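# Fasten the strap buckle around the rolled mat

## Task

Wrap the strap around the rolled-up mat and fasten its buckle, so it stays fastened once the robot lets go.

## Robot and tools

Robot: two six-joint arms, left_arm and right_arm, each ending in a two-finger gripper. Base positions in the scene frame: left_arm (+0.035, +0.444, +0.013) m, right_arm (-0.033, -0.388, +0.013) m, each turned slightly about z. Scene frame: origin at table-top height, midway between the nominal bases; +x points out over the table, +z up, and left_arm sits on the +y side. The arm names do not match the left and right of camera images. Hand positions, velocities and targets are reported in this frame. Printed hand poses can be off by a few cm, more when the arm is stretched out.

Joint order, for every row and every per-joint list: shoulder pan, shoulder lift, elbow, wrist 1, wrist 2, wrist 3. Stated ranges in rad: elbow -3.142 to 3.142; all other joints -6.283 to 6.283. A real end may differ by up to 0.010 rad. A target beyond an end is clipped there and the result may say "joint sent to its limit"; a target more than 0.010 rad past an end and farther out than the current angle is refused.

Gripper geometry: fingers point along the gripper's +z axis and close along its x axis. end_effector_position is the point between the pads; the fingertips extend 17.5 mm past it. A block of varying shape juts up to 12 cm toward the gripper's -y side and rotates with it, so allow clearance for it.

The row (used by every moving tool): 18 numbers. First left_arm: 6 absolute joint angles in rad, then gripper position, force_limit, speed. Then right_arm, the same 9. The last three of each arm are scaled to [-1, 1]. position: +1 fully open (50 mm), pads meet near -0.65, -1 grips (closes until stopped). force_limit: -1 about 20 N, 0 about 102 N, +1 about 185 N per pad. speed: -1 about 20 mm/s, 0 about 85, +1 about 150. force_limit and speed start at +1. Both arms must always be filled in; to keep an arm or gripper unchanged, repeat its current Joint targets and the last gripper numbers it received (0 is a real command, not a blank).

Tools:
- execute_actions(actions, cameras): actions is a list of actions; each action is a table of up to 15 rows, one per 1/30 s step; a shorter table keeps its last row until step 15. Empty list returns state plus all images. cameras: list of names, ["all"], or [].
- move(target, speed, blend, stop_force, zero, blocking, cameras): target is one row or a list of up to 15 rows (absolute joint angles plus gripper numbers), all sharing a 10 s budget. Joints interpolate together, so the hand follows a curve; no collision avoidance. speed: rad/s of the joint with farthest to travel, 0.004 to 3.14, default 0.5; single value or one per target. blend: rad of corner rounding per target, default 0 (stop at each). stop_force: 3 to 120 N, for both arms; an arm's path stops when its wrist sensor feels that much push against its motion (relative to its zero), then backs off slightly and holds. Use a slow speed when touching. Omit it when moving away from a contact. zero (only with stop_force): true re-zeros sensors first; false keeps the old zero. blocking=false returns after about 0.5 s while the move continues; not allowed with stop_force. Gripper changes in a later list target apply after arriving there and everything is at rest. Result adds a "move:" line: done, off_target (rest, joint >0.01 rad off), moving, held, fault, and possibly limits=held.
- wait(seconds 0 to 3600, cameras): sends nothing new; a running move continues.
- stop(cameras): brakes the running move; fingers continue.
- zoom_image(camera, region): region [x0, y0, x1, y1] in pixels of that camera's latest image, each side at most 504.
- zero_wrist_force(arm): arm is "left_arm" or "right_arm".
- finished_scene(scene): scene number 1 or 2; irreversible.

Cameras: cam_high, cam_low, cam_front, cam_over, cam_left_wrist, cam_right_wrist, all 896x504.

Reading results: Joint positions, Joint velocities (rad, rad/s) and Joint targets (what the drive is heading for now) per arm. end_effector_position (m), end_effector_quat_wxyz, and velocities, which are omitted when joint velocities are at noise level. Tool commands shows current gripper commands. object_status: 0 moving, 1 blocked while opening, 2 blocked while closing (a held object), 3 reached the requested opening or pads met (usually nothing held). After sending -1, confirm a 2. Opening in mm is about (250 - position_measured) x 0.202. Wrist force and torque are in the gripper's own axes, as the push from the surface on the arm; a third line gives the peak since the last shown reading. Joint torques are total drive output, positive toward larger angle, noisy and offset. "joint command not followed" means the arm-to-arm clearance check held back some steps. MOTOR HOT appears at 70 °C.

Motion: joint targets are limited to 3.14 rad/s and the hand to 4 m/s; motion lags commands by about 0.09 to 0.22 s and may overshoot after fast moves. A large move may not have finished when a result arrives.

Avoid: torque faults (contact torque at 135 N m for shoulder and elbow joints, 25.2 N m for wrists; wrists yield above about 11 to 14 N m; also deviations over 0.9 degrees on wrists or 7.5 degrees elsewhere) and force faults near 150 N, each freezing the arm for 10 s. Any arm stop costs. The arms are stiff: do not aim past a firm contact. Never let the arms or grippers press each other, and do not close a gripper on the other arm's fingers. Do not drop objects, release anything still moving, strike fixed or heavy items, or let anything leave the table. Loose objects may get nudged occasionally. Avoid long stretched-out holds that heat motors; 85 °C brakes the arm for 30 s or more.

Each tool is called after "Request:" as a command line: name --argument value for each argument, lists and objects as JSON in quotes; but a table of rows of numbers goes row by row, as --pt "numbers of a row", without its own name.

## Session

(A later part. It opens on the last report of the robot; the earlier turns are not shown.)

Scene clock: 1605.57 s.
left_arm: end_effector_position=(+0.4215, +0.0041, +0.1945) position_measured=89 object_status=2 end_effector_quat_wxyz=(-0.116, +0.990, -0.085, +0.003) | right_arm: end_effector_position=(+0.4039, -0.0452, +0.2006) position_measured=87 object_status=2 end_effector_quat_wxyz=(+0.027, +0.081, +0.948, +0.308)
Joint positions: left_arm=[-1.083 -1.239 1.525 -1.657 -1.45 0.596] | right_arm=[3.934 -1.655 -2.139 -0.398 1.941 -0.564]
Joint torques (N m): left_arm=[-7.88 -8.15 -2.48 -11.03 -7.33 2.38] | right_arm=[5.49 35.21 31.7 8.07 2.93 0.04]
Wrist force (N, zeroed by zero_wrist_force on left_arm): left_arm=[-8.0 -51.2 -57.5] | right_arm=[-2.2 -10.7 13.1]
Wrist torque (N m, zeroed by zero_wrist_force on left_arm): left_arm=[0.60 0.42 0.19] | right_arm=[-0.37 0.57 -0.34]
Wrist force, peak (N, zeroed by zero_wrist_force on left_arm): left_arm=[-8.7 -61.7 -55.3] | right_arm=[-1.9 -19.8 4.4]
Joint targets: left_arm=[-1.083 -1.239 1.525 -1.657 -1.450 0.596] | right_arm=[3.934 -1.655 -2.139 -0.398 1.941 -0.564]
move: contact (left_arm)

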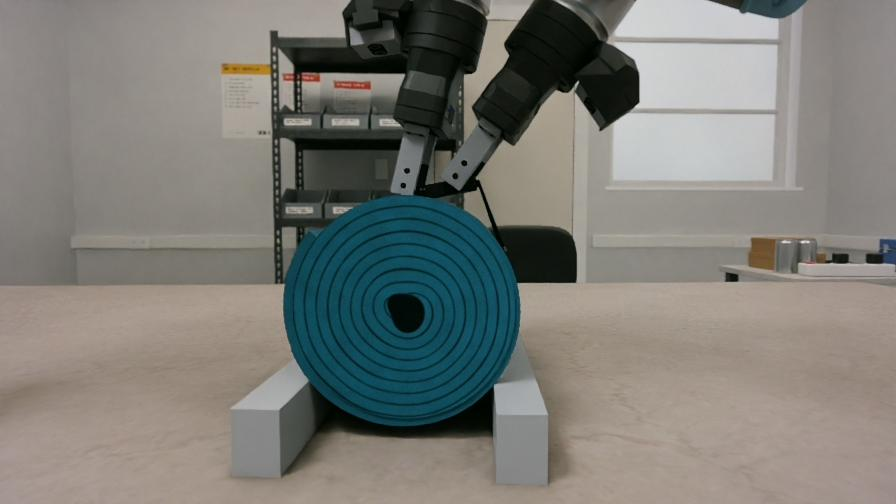

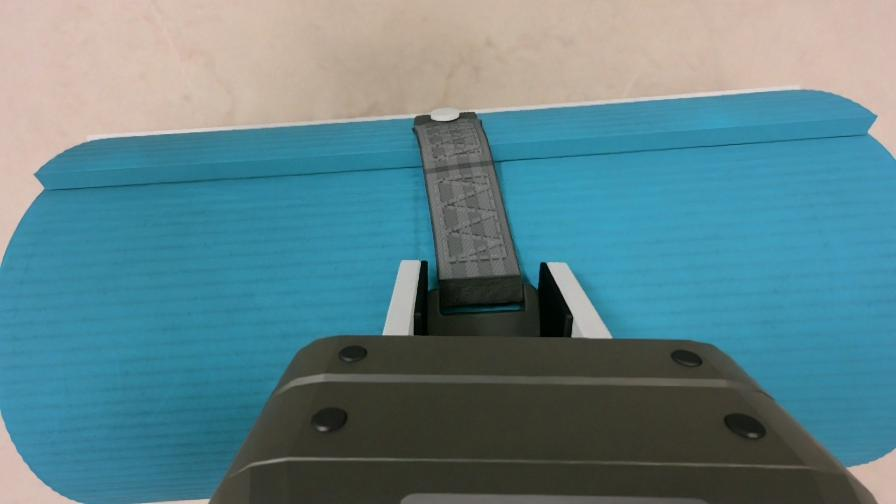

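Request:
move --target '[-1.083,-1.2425,1.5138,-1.6423,-1.45,0.596,-1,0.2,-1,3.934,-1.655,-2.139,-0.398,1.941,-0.564,-1,0,-1]' --speed 0.05

Request:
move --target '[-1.0947,-1.2229,1.4881,-1.6349,-1.45,0.5845,-1,0.2,-1,3.934,-1.655,-2.139,-0.398,1.941,-0.564,-1,0,-1]' --speed 0.03 --stop_force 60 --zero false --cameras '["cam_front"]'

Request:
zoom_image --camera "cam_front" --region '[340, 140, 480, 210]'

Scene clock: 1637.53 s.
left_arm: end_effector_position=(+0.4214, +0.0041, +0.2005) position_measured=89 object_status=2 end_effector_quat_wxyz=(-0.116, +0.990, -0.085, +0.003) | right_arm: end_effector_position=(+0.4039, -0.0452, +0.2007) position_measured=87 object_status=2 end_effector_quat_wxyz=(+0.027, +0.081, +0.947, +0.308)
Joint positions: left_arm=[-1.083 -1.242 1.514 -1.642 -1.45 0.596] | right_arm=[3.934 -1.655 -2.139 -0.398 1.941 -0.564]
Joint torques (N m): left_arm=[-0.35 -59.84 -30.35 -8.38 -0.81 2.77] | right_arm=[5.43 27.14 25.25 4.76 -0.94 -0.09]
Wrist force (N, zeroed by zero_wrist_force on left_arm): left_arm=[4.3 -6.9 18.5] | right_arm=[4.4 -6.4 -12.2]
Wrist torque (N m, zeroed by zero_wrist_force on left_arm): left_arm=[1.21 0.04 -0.06] | right_arm=[-0.54 0.29 -0.38]
Wrist force, peak (N, zeroed by zero_wrist_force on left_arm): left_arm=[-8.1 -51.7 -57.7] | right_arm=[-2.3 -11.0 13.2]
Joint targets: left_arm=[-1.083 -1.242 1.514 -1.642 -1.450 0.596] | right_arm=[3.934 -1.655 -2.139 -0.398 1.941 -0.564]
move: done

Scene clock: 1638.87 s.
left_arm: end_effector_position=(+0.4206, +0.0010, +0.2001) position_measured=89 object_status=2 end_effector_quat_wxyz=(-0.118, +0.989, -0.085, +0.003) | right_arm: end_effector_position=(+0.4039, -0.0452, +0.2006) position_measured=87 object_status=2 end_effector_quat_wxyz=(+0.027, +0.081, +0.948, +0.308)
Joint positions: left_arm=[-1.087 -1.236 1.505 -1.636 -1.45 0.592] | right_arm=[3.934 -1.655 -2.139 -0.398 1.941 -0.564]
Joint torques (N m): left_arm=[-21.35 -61.14 -40.07 -17.09 -9.87 3.08] | right_arm=[21.59 7.29 42.32 9.75 5.8 -0.04]
Wrist force (N, zeroed by zero_wrist_force on left_arm): left_arm=[8.6 -45.7 31.1] | right_arm=[7.8 -36.9 -38.9]
Wrist torque (N m, zeroed by zero_wrist_force on left_arm): left_arm=[1.28 -0.39 -0.57] | right_arm=[-0.33 -0.26 0.00]
Wrist force, peak (N, zeroed by zero_wrist_force on left_arm): left_arm=[11.0 -55.3 35.9] | right_arm=[10.4 -43.7 -47.5]
Joint targets: left_arm=[-1.087 -1.236 1.505 -1.637 -1.450 0.592] | right_arm=[3.934 -1.655 -2.139 -0.398 1.941 -0.564]
move: contact (left_arm); left_arm: the elbow is farthest, 0.017 rad from its target

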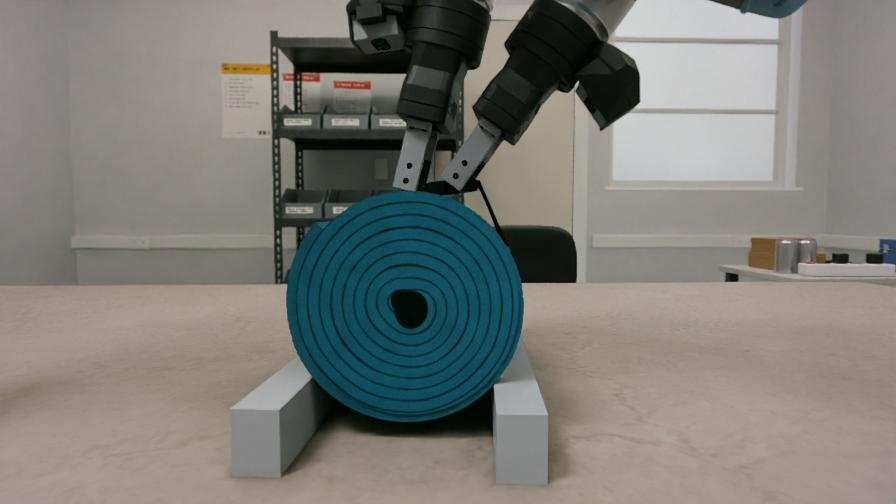

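Scaled by 3.600.

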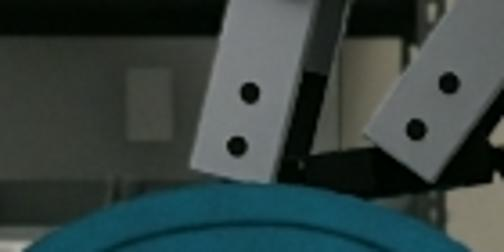

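Request:
move --pt "-1.0839 -1.2316 1.5037 -1.6404 -1.4504 0.5951 -1 0.2 -1 3.934 -1.655 -2.139 -0.398 1.941 -0.564 -1 0 -1" --pt "-1.0917 -1.2186 1.4866 -1.6354 -1.4504 0.5873 -1 0.2 -1 3.934 -1.655 -2.139 -0.398 1.941 -0.564 -1 0 -1" --speed 0.03 --stop_force 63 --zero false --cameras '["cam_left_wrist","cam_right_wrist"]'

Scene clock: 1649.63 s.
left_arm: end_effector_position=(+0.4210, +0.0000, +0.1979) position_measured=89 object_status=2 end_effector_quat_wxyz=(-0.124, +0.989, -0.086, +0.000) | right_arm: end_effector_position=(+0.4039, -0.0452, +0.2006) position_measured=87 object_status=2 end_effector_quat_wxyz=(+0.027, +0.081, +0.948, +0.308)
Joint positions: left_arm=[-1.088 -1.225 1.495 -1.624 -1.448 0.591] | right_arm=[3.934 -1.655 -2.139 -0.398 1.941 -0.564]
Joint torques (N m): left_arm=[-22.64 -46.83 -35.66 -16.95 -11.06 3.04] | right_arm=[9.36 30.18 28.1 10.88 2.38 -0.19]
Wrist force (N, zeroed by zero_wrist_force on left_arm): left_arm=[1.3 -58.8 9.6] | right_arm=[4.8 -40.8 -31.5]
Wrist torque (N m, zeroed by zero_wrist_force on left_arm): left_arm=[1.05 -0.14 -0.46] | right_arm=[-0.15 -0.23 0.04]
Wrist force, peak (N, zeroed by zero_wrist_force on left_arm): left_arm=[10.5 -68.6 10.6] | right_arm=[7.5 -46.0 -37.8]
Joint targets: left_arm=[-1.088 -1.225 1.495 -1.625 -1.450 0.591] | right_arm=[3.934 -1.655 -2.139 -0.398 1.941 -0.564]
move: contact (left_arm); path passed 1 of 2 targets; left_arm: the wrist 1 is farthest, 0.011 rad from its target

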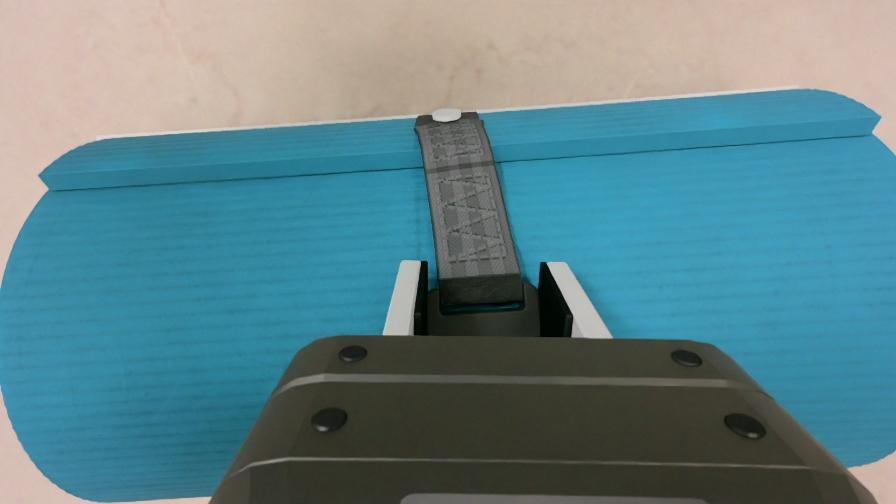

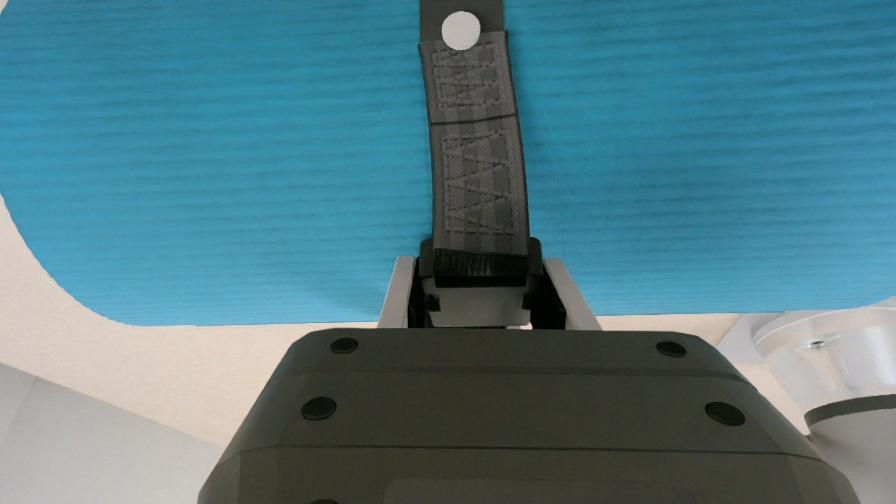

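Request:
move --target '[-1.0955,-1.212,1.4781,-1.6229,-1.45,0.5832,-1,0.2,-1,3.934,-1.655,-2.139,-0.398,1.941,-0.564,-1,0,-1]' --speed 0.02 --stop_force 73 --zero false

Scene clock: 1663.50 s.
left_arm: end_effector_position=(+0.4209, +0.0001, +0.1978) position_measured=89 object_status=2 end_effector_quat_wxyz=(-0.126, +0.988, -0.086, +0.000) | right_arm: end_effector_position=(+0.4039, -0.0452, +0.2006) position_measured=87 object_status=2 end_effector_quat_wxyz=(+0.027, +0.081, +0.948, +0.308)
Joint positions: left_arm=[-1.088 -1.223 1.493 -1.62 -1.447 0.59] | right_arm=[3.934 -1.655 -2.139 -0.398 1.941 -0.564]
Joint torques (N m): left_arm=[-22.17 -45.81 -29.09 -17.07 -11 3.18] | right_arm=[20.76 23.43 42.05 11.11 6.94 -0.19]
Wrist force (N, zeroed by zero_wrist_force on left_arm): left_arm=[4.0 -55.3 5.5] | right_arm=[5.0 -37.6 -27.1]
Wrist torque (N m, zeroed by zero_wrist_force on left_arm): left_arm=[0.91 -0.10 -0.53] | right_arm=[-0.29 -0.16 0.05]
Wrist force, peak (N, zeroed by zero_wrist_force on left_arm): left_arm=[7.2 -72.8 8.3] | right_arm=[8.8 -47.5 -39.2]
Joint targets: left_arm=[-1.088 -1.223 1.493 -1.622 -1.448 0.590] | right_arm=[3.934 -1.655 -2.139 -0.398 1.941 -0.564]
move: contact (left_arm); left_arm: the elbow is farthest, 0.015 rad from its target

Request:
execute_actions --actions '[]' --cameras '["cam_front","cam_low","cam_high"]'

Request:
zoom_image --camera "cam_front" --region '[380, 160, 480, 210]'

Scene clock: 1666.83 s.
left_arm: end_effector_position=(+0.4209, +0.0001, +0.1978) position_measured=89 object_status=2 end_effector_quat_wxyz=(-0.126, +0.988, -0.086, +0.000) | right_arm: end_effector_position=(+0.4039, -0.0452, +0.2006) position_measured=87 object_status=2 end_effector_quat_wxyz=(+0.027, +0.081, +0.948, +0.308)
Joint positions: left_arm=[-1.088 -1.223 1.493 -1.62 -1.447 0.59] | right_arm=[3.934 -1.655 -2.139 -0.398 1.941 -0.564]
Joint velocities: within noise
Joint torques (N m): left_arm=[-23.87 -46.74 -31.09 -16.82 -10.97 2.74] | right_arm=[20.34 12.32 44.74 10.43 7.02 -0.27]
Motor temperatures (°C): left_arm=[27 30 28 33 35 33] | right_arm=[34 32 25 30 41 36]
Wrist force (N, zeroed by zero_wrist_force on left_arm): left_arm=[4.3 -55.5 6.2] | right_arm=[5.5 -37.7 -27.5]
Wrist torque (N m, zeroed by zero_wrist_force on left_arm): left_arm=[0.92 -0.13 -0.54] | right_arm=[-0.22 -0.16 0.05]
Wrist force, peak (N, zeroed by zero_wrist_force on left_arm): left_arm=[4.1 -55.6 6.1] | right_arm=[5.4 -37.9 -27.6]
Joint targets: left_arm=[-1.088 -1.223 1.493 -1.622 -1.448 0.590] | right_arm=[3.934 -1.655 -2.139 -0.398 1.941 -0.564]
Tool commands: left_gripper/position=-1.0 left_gripper/force_limit=+0.2 left_gripper/speed=-1.0 right_gripper/position=-1.0 right_gripper/force_limit=+0.0 right_gripper/speed=-1.0
Images, in order (width x height): cam_high 896x504, cam_low 896x504, cam_front 896x504.

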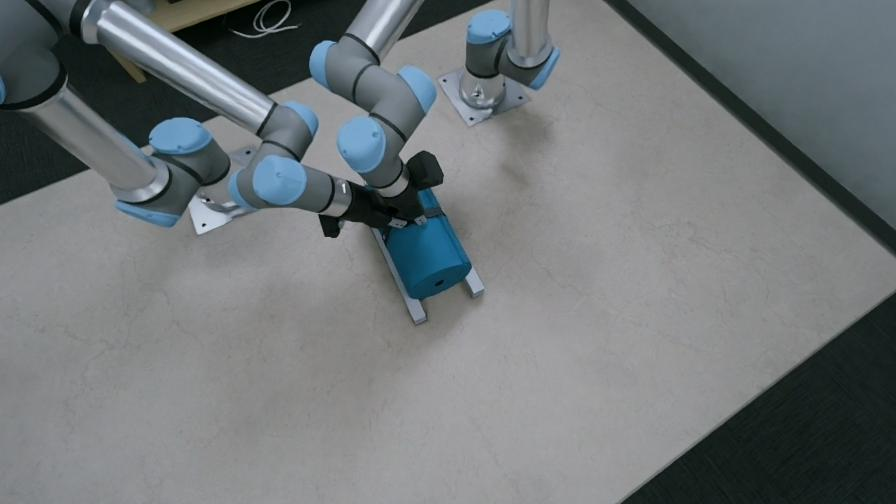

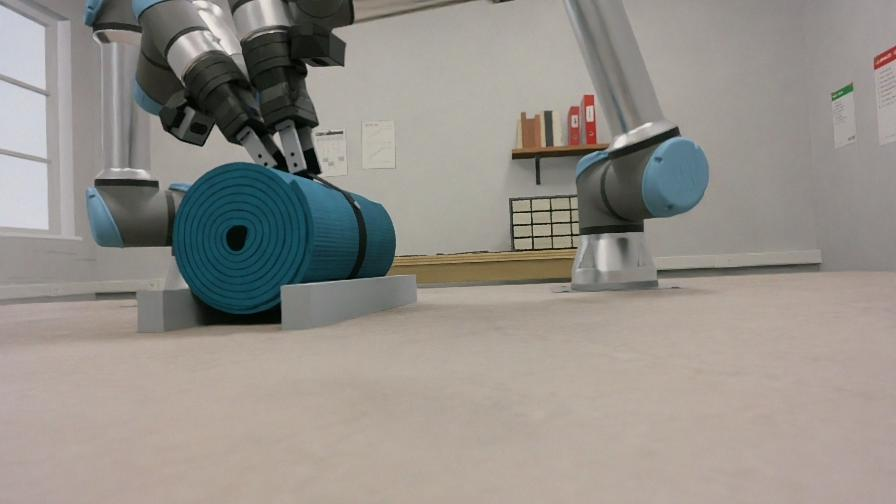

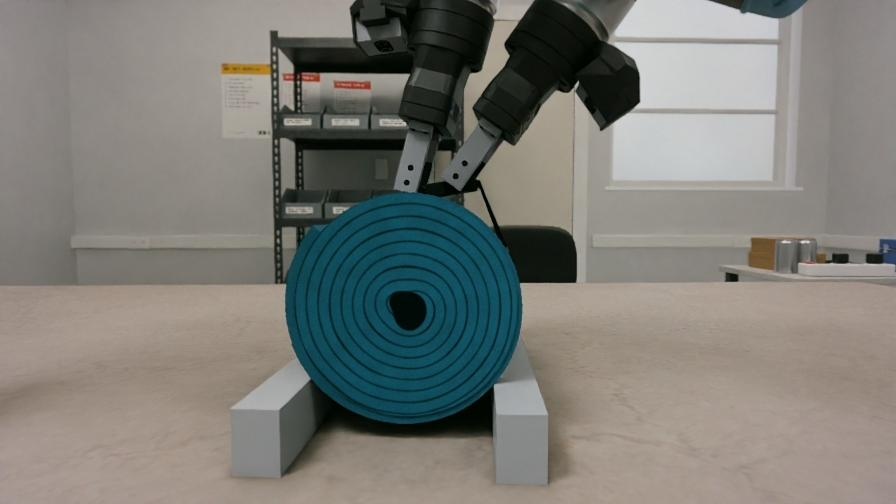

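Scaled by 5.040.

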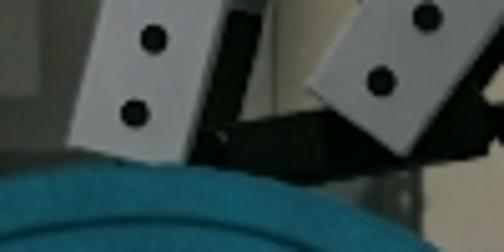

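Request:
move --pt "-1.0863 -1.2268 1.498 -1.6234 -1.448 0.5917 -1 0.2 -1 3.934 -1.655 -2.139 -0.398 1.941 -0.564 -1 0 -1" --pt "-1.0863 -1.2268 1.498 -1.6234 -1.448 0.5917 1 0.2 -1 3.934 -1.655 -2.139 -0.398 1.941 -0.564 -1 0 -1" --speed 0.05 --cameras '["cam_left_wrist","cam_front"]'

Request:
zoom_image --camera "cam_front" --region '[380, 160, 480, 210]'

Scene clock: 1675.27 s.
left_arm: end_effector_position=(+0.4210, +0.0019, +0.1976) position_measured=3 object_status=0 end_effector_quat_wxyz=(-0.125, +0.988, -0.086, +0.000) | right_arm: end_effector_position=(+0.4039, -0.0452, +0.2006) position_measured=87 object_status=2 end_effector_quat_wxyz=(+0.027, +0.081, +0.948, +0.308)
Joint positions: left_arm=[-1.086 -1.227 1.498 -1.623 -1.448 0.592] | right_arm=[3.934 -1.655 -2.139 -0.398 1.941 -0.564]
Joint torques (N m): left_arm=[9.62 -33.54 -20.2 -1.81 2.22 -2.39] | right_arm=[-10 35.49 14.42 3.34 -1.98 -0.45]
Wrist force (N, zeroed by zero_wrist_force on left_arm): left_arm=[-1.1 4.6 -0.9] | right_arm=[0.4 -1.3 8.3]
Wrist torque (N m, zeroed by zero_wrist_force on left_arm): left_arm=[0.72 0.12 0.19] | right_arm=[-0.23 0.21 -0.43]
Wrist force, peak (N, zeroed by zero_wrist_force on left_arm): left_arm=[4.3 -55.7 5.9] | right_arm=[5.6 -38.2 -27.3]
Joint targets: left_arm=[-1.086 -1.227 1.498 -1.623 -1.448 0.592] | right_arm=[3.934 -1.655 -2.139 -0.398 1.941 -0.564]
move: done
Images, in order (width x height): cam_front 896x504, cam_left_wrist 896x504.

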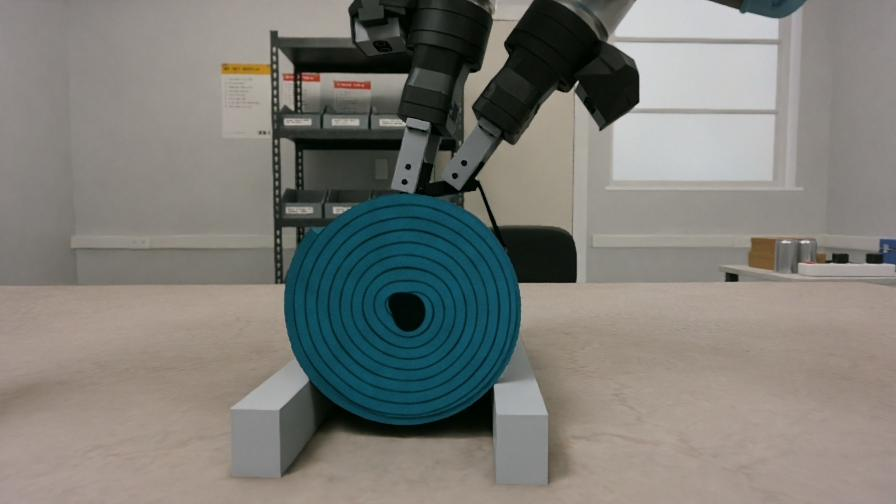

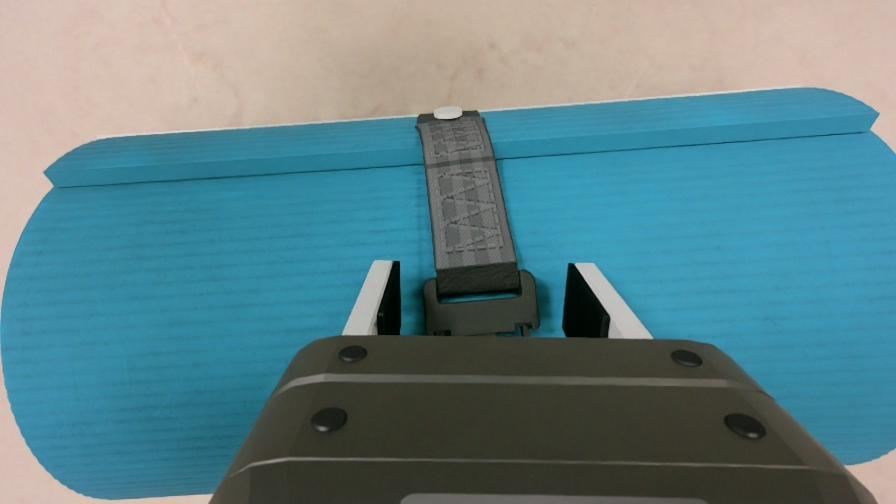

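Scaled by 5.040.

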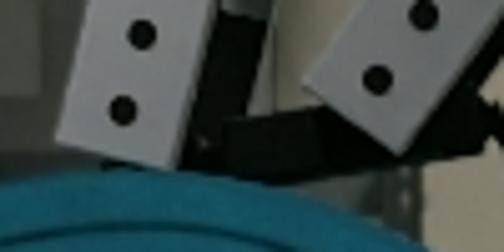

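Request:
move --pt "-1.0863 -1.2618 1.386 -1.4764 -1.448 0.5917 1 0.2 -1 3.934 -1.655 -2.139 -0.398 1.941 -0.564 -1 0 -1" --pt "-1.067 -1.2944 1.4288 -1.489 -1.448 0.611 1 0.2 -1 3.934 -1.655 -2.139 -0.398 1.941 -0.564 -1 0 -1" --speed 0.3 --blend 0.03 --cameras '["cam_left_wrist","cam_front"]'

Request:
zoom_image --camera "cam_front" --region '[380, 160, 480, 210]'

Scene clock: 1682.80 s.
left_arm: end_effector_position=(+0.4226, +0.0237, +0.2590) position_measured=3 object_status=3 end_effector_quat_wxyz=(-0.124, +0.989, -0.085, -0.002) | right_arm: end_effector_position=(+0.4039, -0.0452, +0.2006) position_measured=87 object_status=2 end_effector_quat_wxyz=(+0.027, +0.081, +0.948, +0.308)
Joint positions: left_arm=[-1.067 -1.294 1.429 -1.489 -1.448 0.611] | right_arm=[3.934 -1.655 -2.139 -0.398 1.941 -0.564]
Joint torques (N m): left_arm=[-4.47 -41 -20.3 0.07 1.45 -2.33] | right_arm=[-9.57 38.35 13.85 3.32 -1.99 -0.46]
Wrist force (N, zeroed by zero_wrist_force on left_arm): left_arm=[-1.1 4.5 -1.0] | right_arm=[0.2 -0.9 8.3]
Wrist torque (N m, zeroed by zero_wrist_force on left_arm): left_arm=[0.69 0.11 0.26] | right_arm=[-0.18 0.24 -0.43]
Wrist force, peak (N, zeroed by zero_wrist_force on left_arm): left_arm=[-1.1 5.9 -3.3] | right_arm=[0.3 -1.2 8.7]
Joint targets: left_arm=[-1.067 -1.294 1.429 -1.489 -1.448 0.611] | right_arm=[3.934 -1.655 -2.139 -0.398 1.941 -0.564]
move: done; blend cut to 0.0214 rad at target 1
Images, in order (width x height): cam_front 896x504, cam_left_wrist 896x504.

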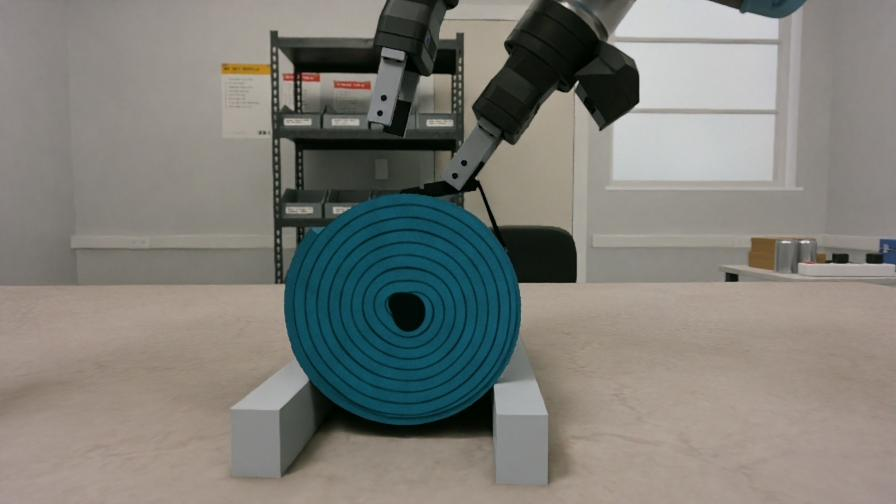

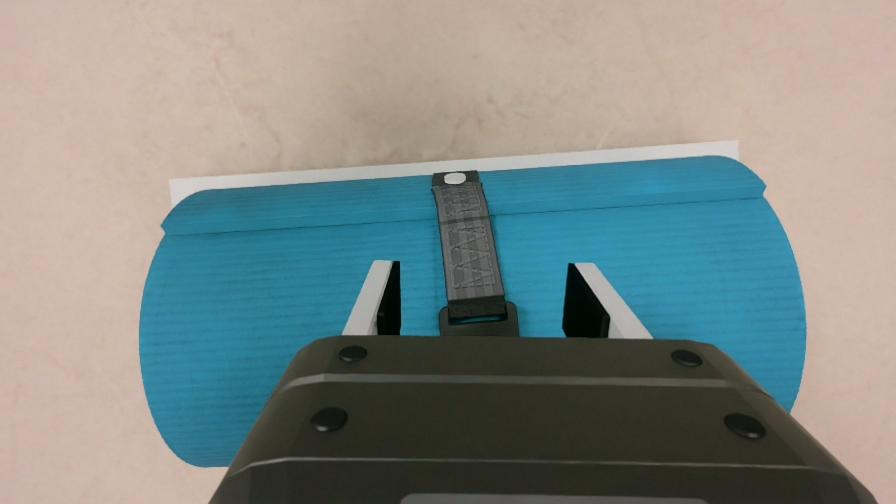

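Scaled by 5.040.

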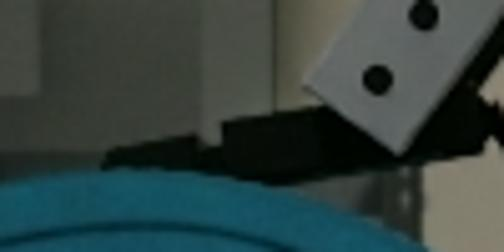

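Request:
move --target '[-0.9963,-1.3999,1.6432,-1.8813,-1.6265,0.6917,1,0.2,-1,3.934,-1.655,-2.139,-0.398,1.941,-0.564,-1,0,-1]' --speed 0.4

Request:
move --target '[-0.9963,-1.3642,1.7336,-2.0074,-1.6265,0.6917,1,0.2,-1,3.934,-1.655,-2.139,-0.398,1.941,-0.564,-1,0,-1]' --speed 0.06 --stop_force 9 --cameras '["cam_front","cam_left_wrist"]'

Request:
zoom_image --camera "cam_front" --region '[380, 160, 480, 210]'

Scene clock: 1705.73 s.
left_arm: end_effector_position=(+0.4227, +0.0093, +0.2482) position_measured=3 object_status=3 end_effector_quat_wxyz=(+0.043, +0.995, -0.085, -0.004) | right_arm: end_effector_position=(+0.4039, -0.0452, +0.2006) position_measured=87 object_status=2 end_effector_quat_wxyz=(+0.027, +0.081, +0.948, +0.308)
Joint positions: left_arm=[-0.996 -1.4 1.643 -1.881 -1.626 0.692] | right_arm=[3.934 -1.655 -2.139 -0.398 1.941 -0.564]
Joint torques (N m): left_arm=[-8.39 -26.3 -25.42 -3.99 0.52 -2.63] | right_arm=[-8.8 37.87 13.94 3.3 -1.96 -0.55]
Wrist force (N, zeroed by zero_wrist_force on left_arm): left_arm=[-1.3 3.9 -0.9] | right_arm=[0.4 -0.9 7.8]
Wrist torque (N m, zeroed by zero_wrist_force on left_arm): left_arm=[0.61 0.11 0.14] | right_arm=[-0.20 0.21 -0.43]
Wrist force, peak (N, zeroed by zero_wrist_force on left_arm): left_arm=[-1.5 5.3 -1.4] | right_arm=[0.2 -1.2 8.6]
Joint targets: left_arm=[-0.996 -1.400 1.643 -1.881 -1.627 0.692] | right_arm=[3.934 -1.655 -2.139 -0.398 1.941 -0.564]
move: done

Scene clock: 1708.87 s.
left_arm: end_effector_position=(+0.4227, +0.0092, +0.1981) position_measured=3 object_status=3 end_effector_quat_wxyz=(+0.043, +0.995, -0.085, -0.004) | right_arm: end_effector_position=(+0.4039, -0.0452, +0.2006) position_measured=87 object_status=2 end_effector_quat_wxyz=(+0.027, +0.081, +0.948, +0.308)
Joint positions: left_arm=[-0.996 -1.364 1.734 -2.007 -1.627 0.692] | right_arm=[3.934 -1.655 -2.139 -0.398 1.941 -0.564]
Joint torques (N m): left_arm=[-6.99 -43.89 -31.47 -0.66 -1.52 -2.42] | right_arm=[-8.43 37.89 13.97 3.34 -1.89 -0.54]
Wrist force (N, zeroed by zero_wrist_force on left_arm): left_arm=[-1.3 3.7 -0.7] | right_arm=[0.0 -0.9 7.9]
Wrist torque (N m, zeroed by zero_wrist_force on left_arm): left_arm=[0.58 0.12 0.15] | right_arm=[-0.19 0.27 -0.43]
Wrist force, peak (N, zeroed by zero_wrist_force on left_arm): left_arm=[-1.3 4.1 -0.7] | right_arm=[0.2 -1.2 8.6]
Joint targets: left_arm=[-0.996 -1.364 1.734 -2.007 -1.627 0.692] | right_arm=[3.934 -1.655 -2.139 -0.398 1.941 -0.564]
move: done

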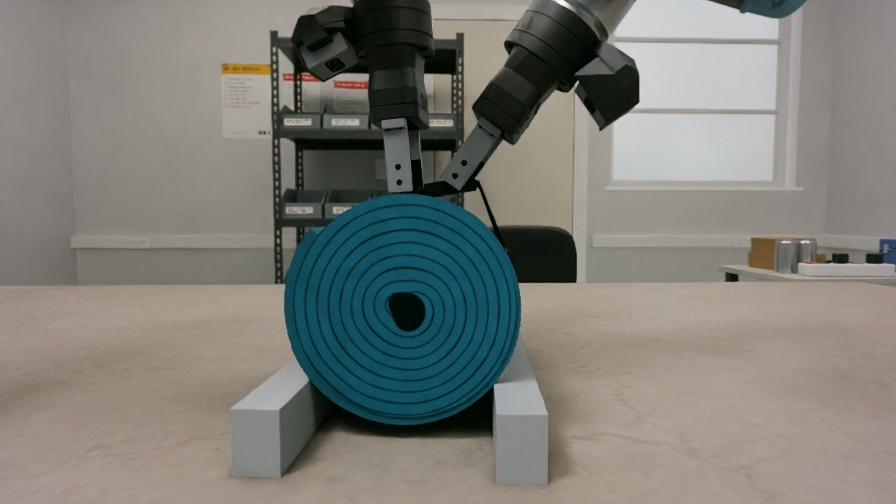

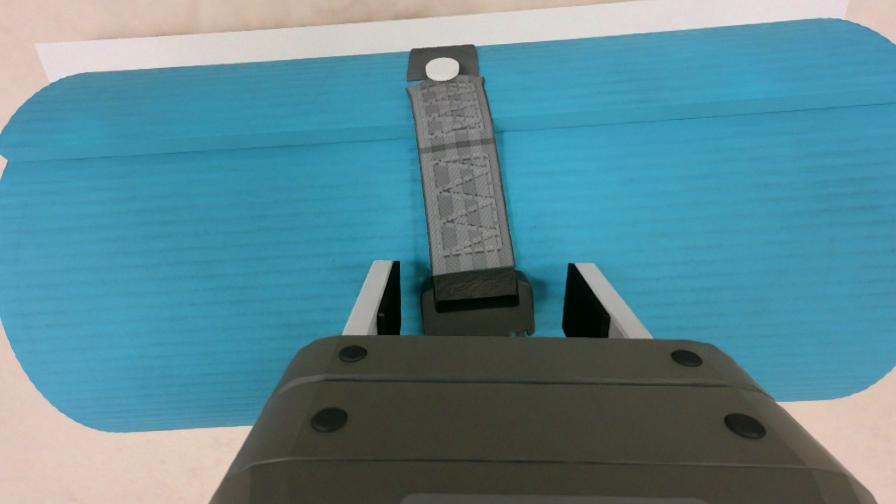

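Scaled by 5.040.

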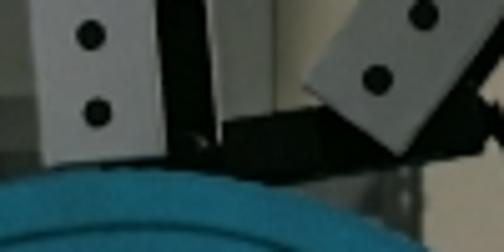

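Request:
move --target '[-0.9963,-1.3642,1.7336,-2.0074,-1.6265,0.6917,-1,0.2,-1,3.934,-1.655,-2.139,-0.398,1.941,-0.564,-1,0,-1]' --speed 0.06

Request:
move --target '[-1.0079,-1.3509,1.7146,-2.0023,-1.6258,0.6802,-1,0.2,-1,3.934,-1.655,-2.139,-0.398,1.941,-0.564,-1,0,-1]' --speed 0.02 --stop_force 62 --cameras '["cam_front","cam_left_wrist"]'

Request:
zoom_image --camera "cam_front" --region '[380, 160, 480, 210]'

Scene clock: 1719.33 s.
left_arm: end_effector_position=(+0.4226, +0.0092, +0.1981) position_measured=91 object_status=0 end_effector_quat_wxyz=(+0.043, +0.995, -0.085, -0.004) | right_arm: end_effector_position=(+0.4039, -0.0453, +0.2006) position_measured=87 object_status=2 end_effector_quat_wxyz=(+0.027, +0.081, +0.948, +0.308)
Joint positions: left_arm=[-0.996 -1.364 1.734 -2.007 -1.627 0.692] | right_arm=[3.934 -1.655 -2.139 -0.398 1.941 -0.564]
Joint torques (N m): left_arm=[-7.88 -43.52 -31.67 -3.83 -0.61 -2.21] | right_arm=[-5.78 37.79 15.02 4.31 0.25 -0.62]
Wrist force (N, zeroed by zero_wrist_force on left_arm): left_arm=[-0.5 -0.2 -0.8] | right_arm=[2.2 -3.5 5.6]
Wrist torque (N m, zeroed by zero_wrist_force on left_arm): left_arm=[0.55 0.10 -0.02] | right_arm=[-0.23 0.20 -0.38]
Wrist force, peak (N, zeroed by zero_wrist_force on left_arm): left_arm=[-5.2 1.2 -1.0] | right_arm=[0.2 -1.2 8.5]
Joint targets: left_arm=[-0.996 -1.364 1.734 -2.007 -1.627 0.692] | right_arm=[3.934 -1.655 -2.139 -0.398 1.941 -0.564]
move: done

Scene clock: 1720.57 s.
left_arm: end_effector_position=(+0.4220, +0.0048, +0.1987) position_measured=91 object_status=2 end_effector_quat_wxyz=(+0.043, +0.995, -0.085, -0.004) | right_arm: end_effector_position=(+0.4039, -0.0453, +0.2006) position_measured=87 object_status=2 end_effector_quat_wxyz=(+0.027, +0.081, +0.948, +0.308)
Joint positions: left_arm=[-1.001 -1.358 1.725 -2.005 -1.626 0.686] | right_arm=[3.934 -1.655 -2.139 -0.398 1.941 -0.564]
Joint torques (N m): left_arm=[-17.2 -19.26 -17.51 -13.7 -10.05 2.65] | right_arm=[17.73 25.33 37.41 8.93 5.4 -0.62]
Wrist force (N, zeroed by zero_wrist_force on left_arm): left_arm=[-6.6 -53.9 -47.1] | right_arm=[-1.7 -27.0 -17.0]
Wrist torque (N m, zeroed by zero_wrist_force on left_arm): left_arm=[0.80 -0.15 -0.04] | right_arm=[-0.31 -0.31 -0.17]
Wrist force, peak (N, zeroed by zero_wrist_force on left_arm): left_arm=[-8.3 -62.9 -51.1] | right_arm=[0.0 -31.0 -23.1]
Joint targets: left_arm=[-1.001 -1.358 1.725 -2.005 -1.626 0.686] | right_arm=[3.934 -1.655 -2.139 -0.398 1.941 -0.564]
move: contact (left_arm)

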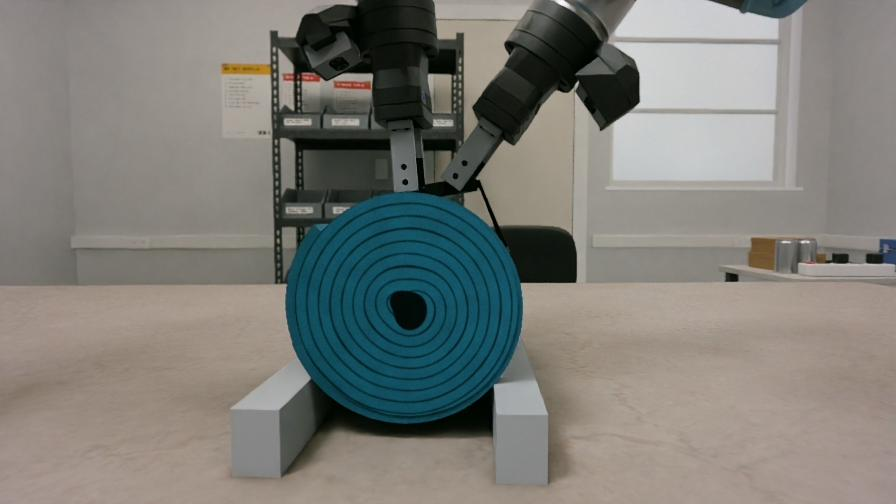

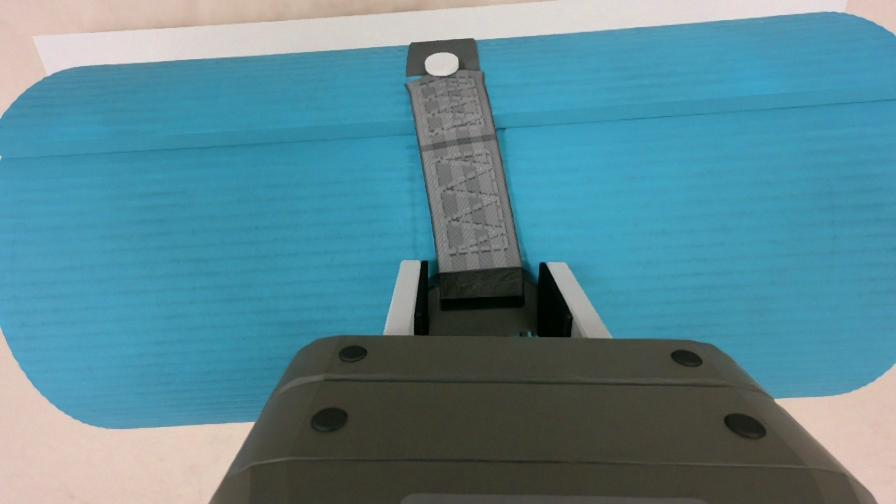

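Scaled by 5.040.

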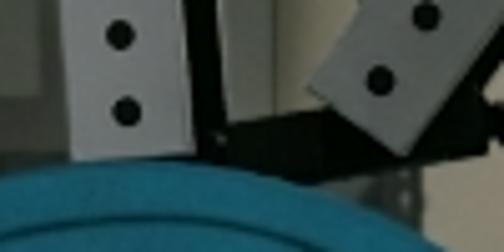

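Request:
move --target '[-1.001,-1.3609,1.7178,-1.9949,-1.6263,0.686,-1,0.2,-1,3.934,-1.655,-2.139,-0.398,1.941,-0.564,-1,0,-1]' --speed 0.05

Request:
move --target '[-1.0103,-1.3492,1.7016,-1.9905,-1.6257,0.6768,-1,0.2,-1,3.934,-1.655,-2.139,-0.398,1.941,-0.564,-1,0,-1]' --speed 0.02 --stop_force 66 --zero false --cameras '["cam_front"]'

Request:
zoom_image --camera "cam_front" --region '[380, 160, 480, 210]'

Scene clock: 1727.37 s.
left_arm: end_effector_position=(+0.4222, +0.0048, +0.2024) position_measured=91 object_status=2 end_effector_quat_wxyz=(+0.043, +0.995, -0.085, -0.004) | right_arm: end_effector_position=(+0.4039, -0.0452, +0.2007) position_measured=87 object_status=2 end_effector_quat_wxyz=(+0.027, +0.081, +0.947, +0.308)
Joint positions: left_arm=[-1.001 -1.361 1.718 -1.995 -1.626 0.686] | right_arm=[3.934 -1.655 -2.139 -0.398 1.941 -0.564]
Joint torques (N m): left_arm=[-14.17 -59.53 -43.22 -17.76 -9.91 -1.97] | right_arm=[16.52 14.3 30.49 4.88 3.58 -0.64]
Wrist force (N, zeroed by zero_wrist_force on left_arm): left_arm=[2.4 -44.3 21.4] | right_arm=[3.7 -24.8 -38.0]
Wrist torque (N m, zeroed by zero_wrist_force on left_arm): left_arm=[1.12 -0.46 -0.27] | right_arm=[-0.74 -0.67 -0.42]
Wrist force, peak (N, zeroed by zero_wrist_force on left_arm): left_arm=[-6.8 -54.4 -46.8] | right_arm=[3.7 -24.9 -38.0]
Joint targets: left_arm=[-1.001 -1.361 1.718 -1.995 -1.626 0.686] | right_arm=[3.934 -1.655 -2.139 -0.398 1.941 -0.564]
move: done

Scene clock: 1728.60 s.
left_arm: end_effector_position=(+0.4218, +0.0041, +0.2020) position_measured=91 object_status=2 end_effector_quat_wxyz=(+0.041, +0.996, -0.085, -0.004) | right_arm: end_effector_position=(+0.4039, -0.0452, +0.2006) position_measured=87 object_status=2 end_effector_quat_wxyz=(+0.027, +0.081, +0.948, +0.308)
Joint positions: left_arm=[-1.003 -1.358 1.714 -1.988 -1.624 0.684] | right_arm=[3.934 -1.655 -2.139 -0.398 1.941 -0.564]
Joint torques (N m): left_arm=[-19.59 -56.26 -40.81 -17.56 -11.53 3.04] | right_arm=[12.96 14.11 25.96 9.36 6.89 -0.68]
Wrist force (N, zeroed by zero_wrist_force on left_arm): left_arm=[3.9 -54.0 12.9] | right_arm=[5.2 -37.3 -38.2]
Wrist torque (N m, zeroed by zero_wrist_force on left_arm): left_arm=[1.03 -0.27 -0.42] | right_arm=[-0.32 -0.59 -0.16]
Wrist force, peak (N, zeroed by zero_wrist_force on left_arm): left_arm=[6.3 -66.4 14.5] | right_arm=[7.6 -44.5 -48.5]
Joint targets: left_arm=[-1.003 -1.358 1.714 -1.990 -1.625 0.684] | right_arm=[3.934 -1.655 -2.139 -0.398 1.941 -0.564]
move: contact (left_arm); left_arm: the elbow is farthest, 0.012 rad from its target

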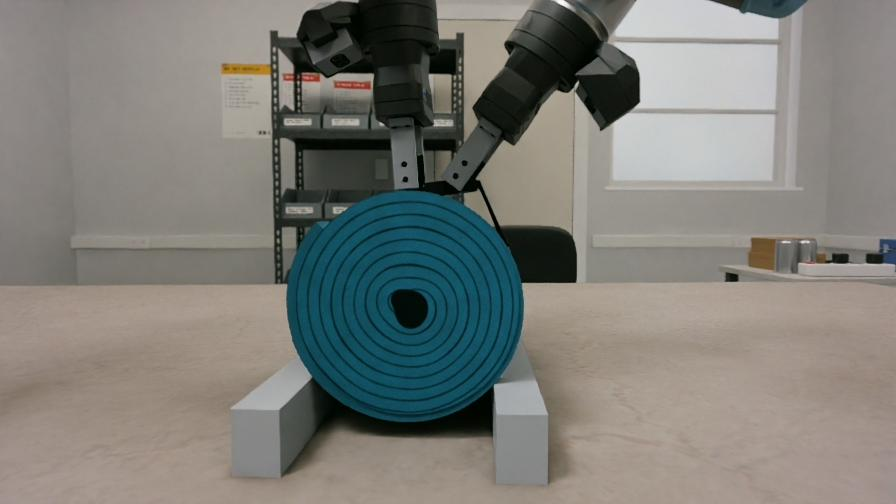

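Scaled by 5.040.

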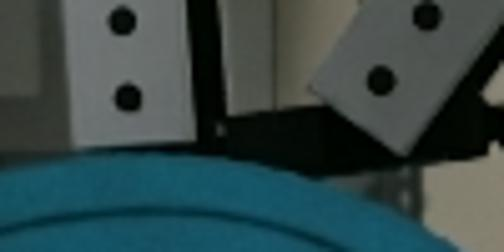

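Request:
move --target '[-0.9953,-1.3678,1.7269,-1.9934,-1.6257,0.6918,-1,0.2,-1,3.934,-1.655,-2.139,-0.398,1.941,-0.564,-1,0,-1]' --speed 0.02 --stop_force 30 --zero false --cameras '["cam_front"]'

Request:
zoom_image --camera "cam_front" --region '[380, 160, 480, 210]'

Scene clock: 1736.07 s.
left_arm: end_effector_position=(+0.4218, +0.0041, +0.2020) position_measured=91 object_status=2 end_effector_quat_wxyz=(+0.041, +0.996, -0.085, -0.004) | right_arm: end_effector_position=(+0.4039, -0.0452, +0.2006) position_measured=87 object_status=2 end_effector_quat_wxyz=(+0.027, +0.081, +0.948, +0.308)
Joint positions: left_arm=[-1.003 -1.358 1.714 -1.988 -1.624 0.684] | right_arm=[3.934 -1.655 -2.139 -0.398 1.941 -0.564]
Joint torques (N m): left_arm=[-21.57 -52.57 -43.21 -15.27 -10.92 2.94] | right_arm=[10.35 14.22 26.14 7.41 7.23 -0.75]
Wrist force (N, zeroed by zero_wrist_force on left_arm): left_arm=[4.0 -53.6 12.5] | right_arm=[5.0 -36.6 -38.2]
Wrist torque (N m, zeroed by zero_wrist_force on left_arm): left_arm=[1.02 -0.28 -0.42] | right_arm=[-0.33 -0.56 -0.16]
Wrist force, peak (N, zeroed by zero_wrist_force on left_arm): left_arm=[3.9 -54.2 12.8] | right_arm=[5.0 -37.2 -38.7]
Joint targets: left_arm=[-1.003 -1.358 1.714 -1.988 -1.624 0.684] | right_arm=[3.934 -1.655 -2.139 -0.398 1.941 -0.564]
move: contact (left_arm); left_arm: the elbow is farthest, 0.013 rad from its target

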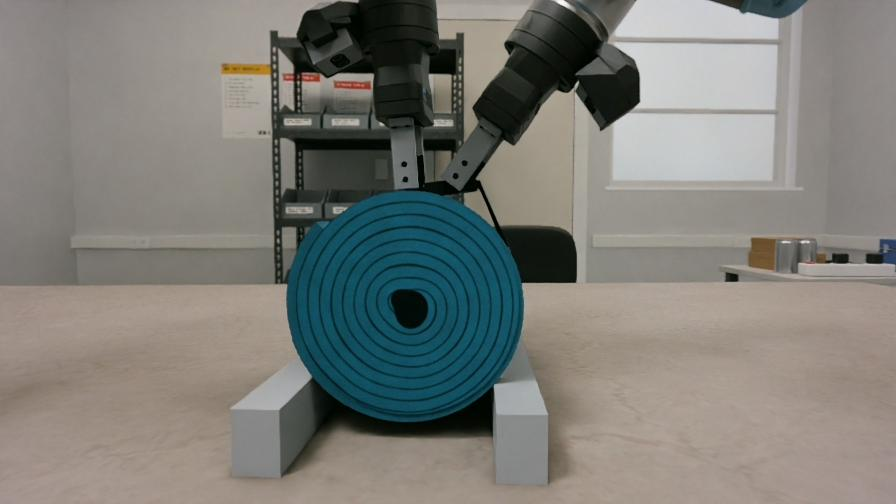

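Scaled by 5.040.

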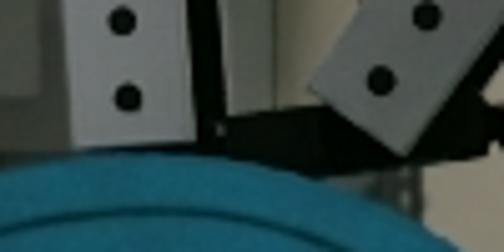

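Request:
move --target '[-0.9953,-1.3678,1.7269,-1.9934,-1.6257,0.6918,-1,0.2,-1,3.934,-1.655,-2.139,-0.398,1.941,-0.564,-1,0,-1]' --speed 0.02 --stop_force 65 --cameras '["cam_front"]'

Request:
zoom_image --camera "cam_front" --region '[380, 160, 480, 210]'

Scene clock: 1741.73 s.
left_arm: end_effector_position=(+0.4228, +0.0106, +0.2018) position_measured=91 object_status=2 end_effector_quat_wxyz=(+0.042, +0.996, -0.085, -0.004) | right_arm: end_effector_position=(+0.4039, -0.0452, +0.2006) position_measured=87 object_status=2 end_effector_quat_wxyz=(+0.027, +0.081, +0.948, +0.308)
Joint positions: left_arm=[-0.995 -1.368 1.727 -1.993 -1.626 0.692] | right_arm=[3.934 -1.655 -2.139 -0.398 1.941 -0.564]
Joint torques (N m): left_arm=[-6.28 -35.32 -35.64 -2.73 -0.83 -2.34] | right_arm=[-9.47 13.97 25.65 1.86 -2.92 -0.81]
Wrist force (N, zeroed by zero_wrist_force on left_arm): left_arm=[1.1 0.4 8.9] | right_arm=[1.2 2.4 -0.4]
Wrist torque (N m, zeroed by zero_wrist_force on left_arm): left_arm=[0.66 0.05 -0.05] | right_arm=[-0.34 0.37 -0.44]
Wrist force, peak (N, zeroed by zero_wrist_force on left_arm): left_arm=[4.0 -53.7 12.9] | right_arm=[5.2 -36.7 -38.5]
Joint targets: left_arm=[-0.995 -1.368 1.727 -1.993 -1.626 0.692] | right_arm=[3.934 -1.655 -2.139 -0.398 1.941 -0.564]
move: done

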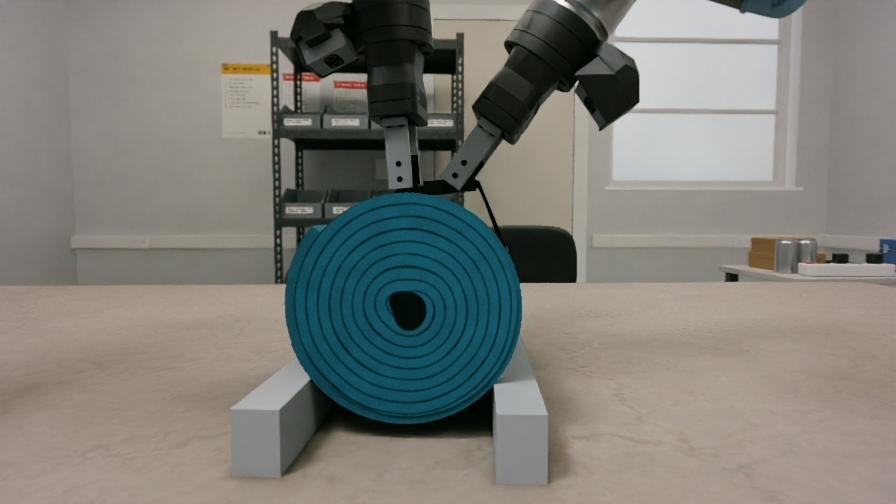

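Scaled by 5.040.

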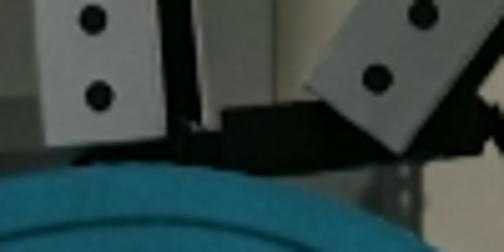

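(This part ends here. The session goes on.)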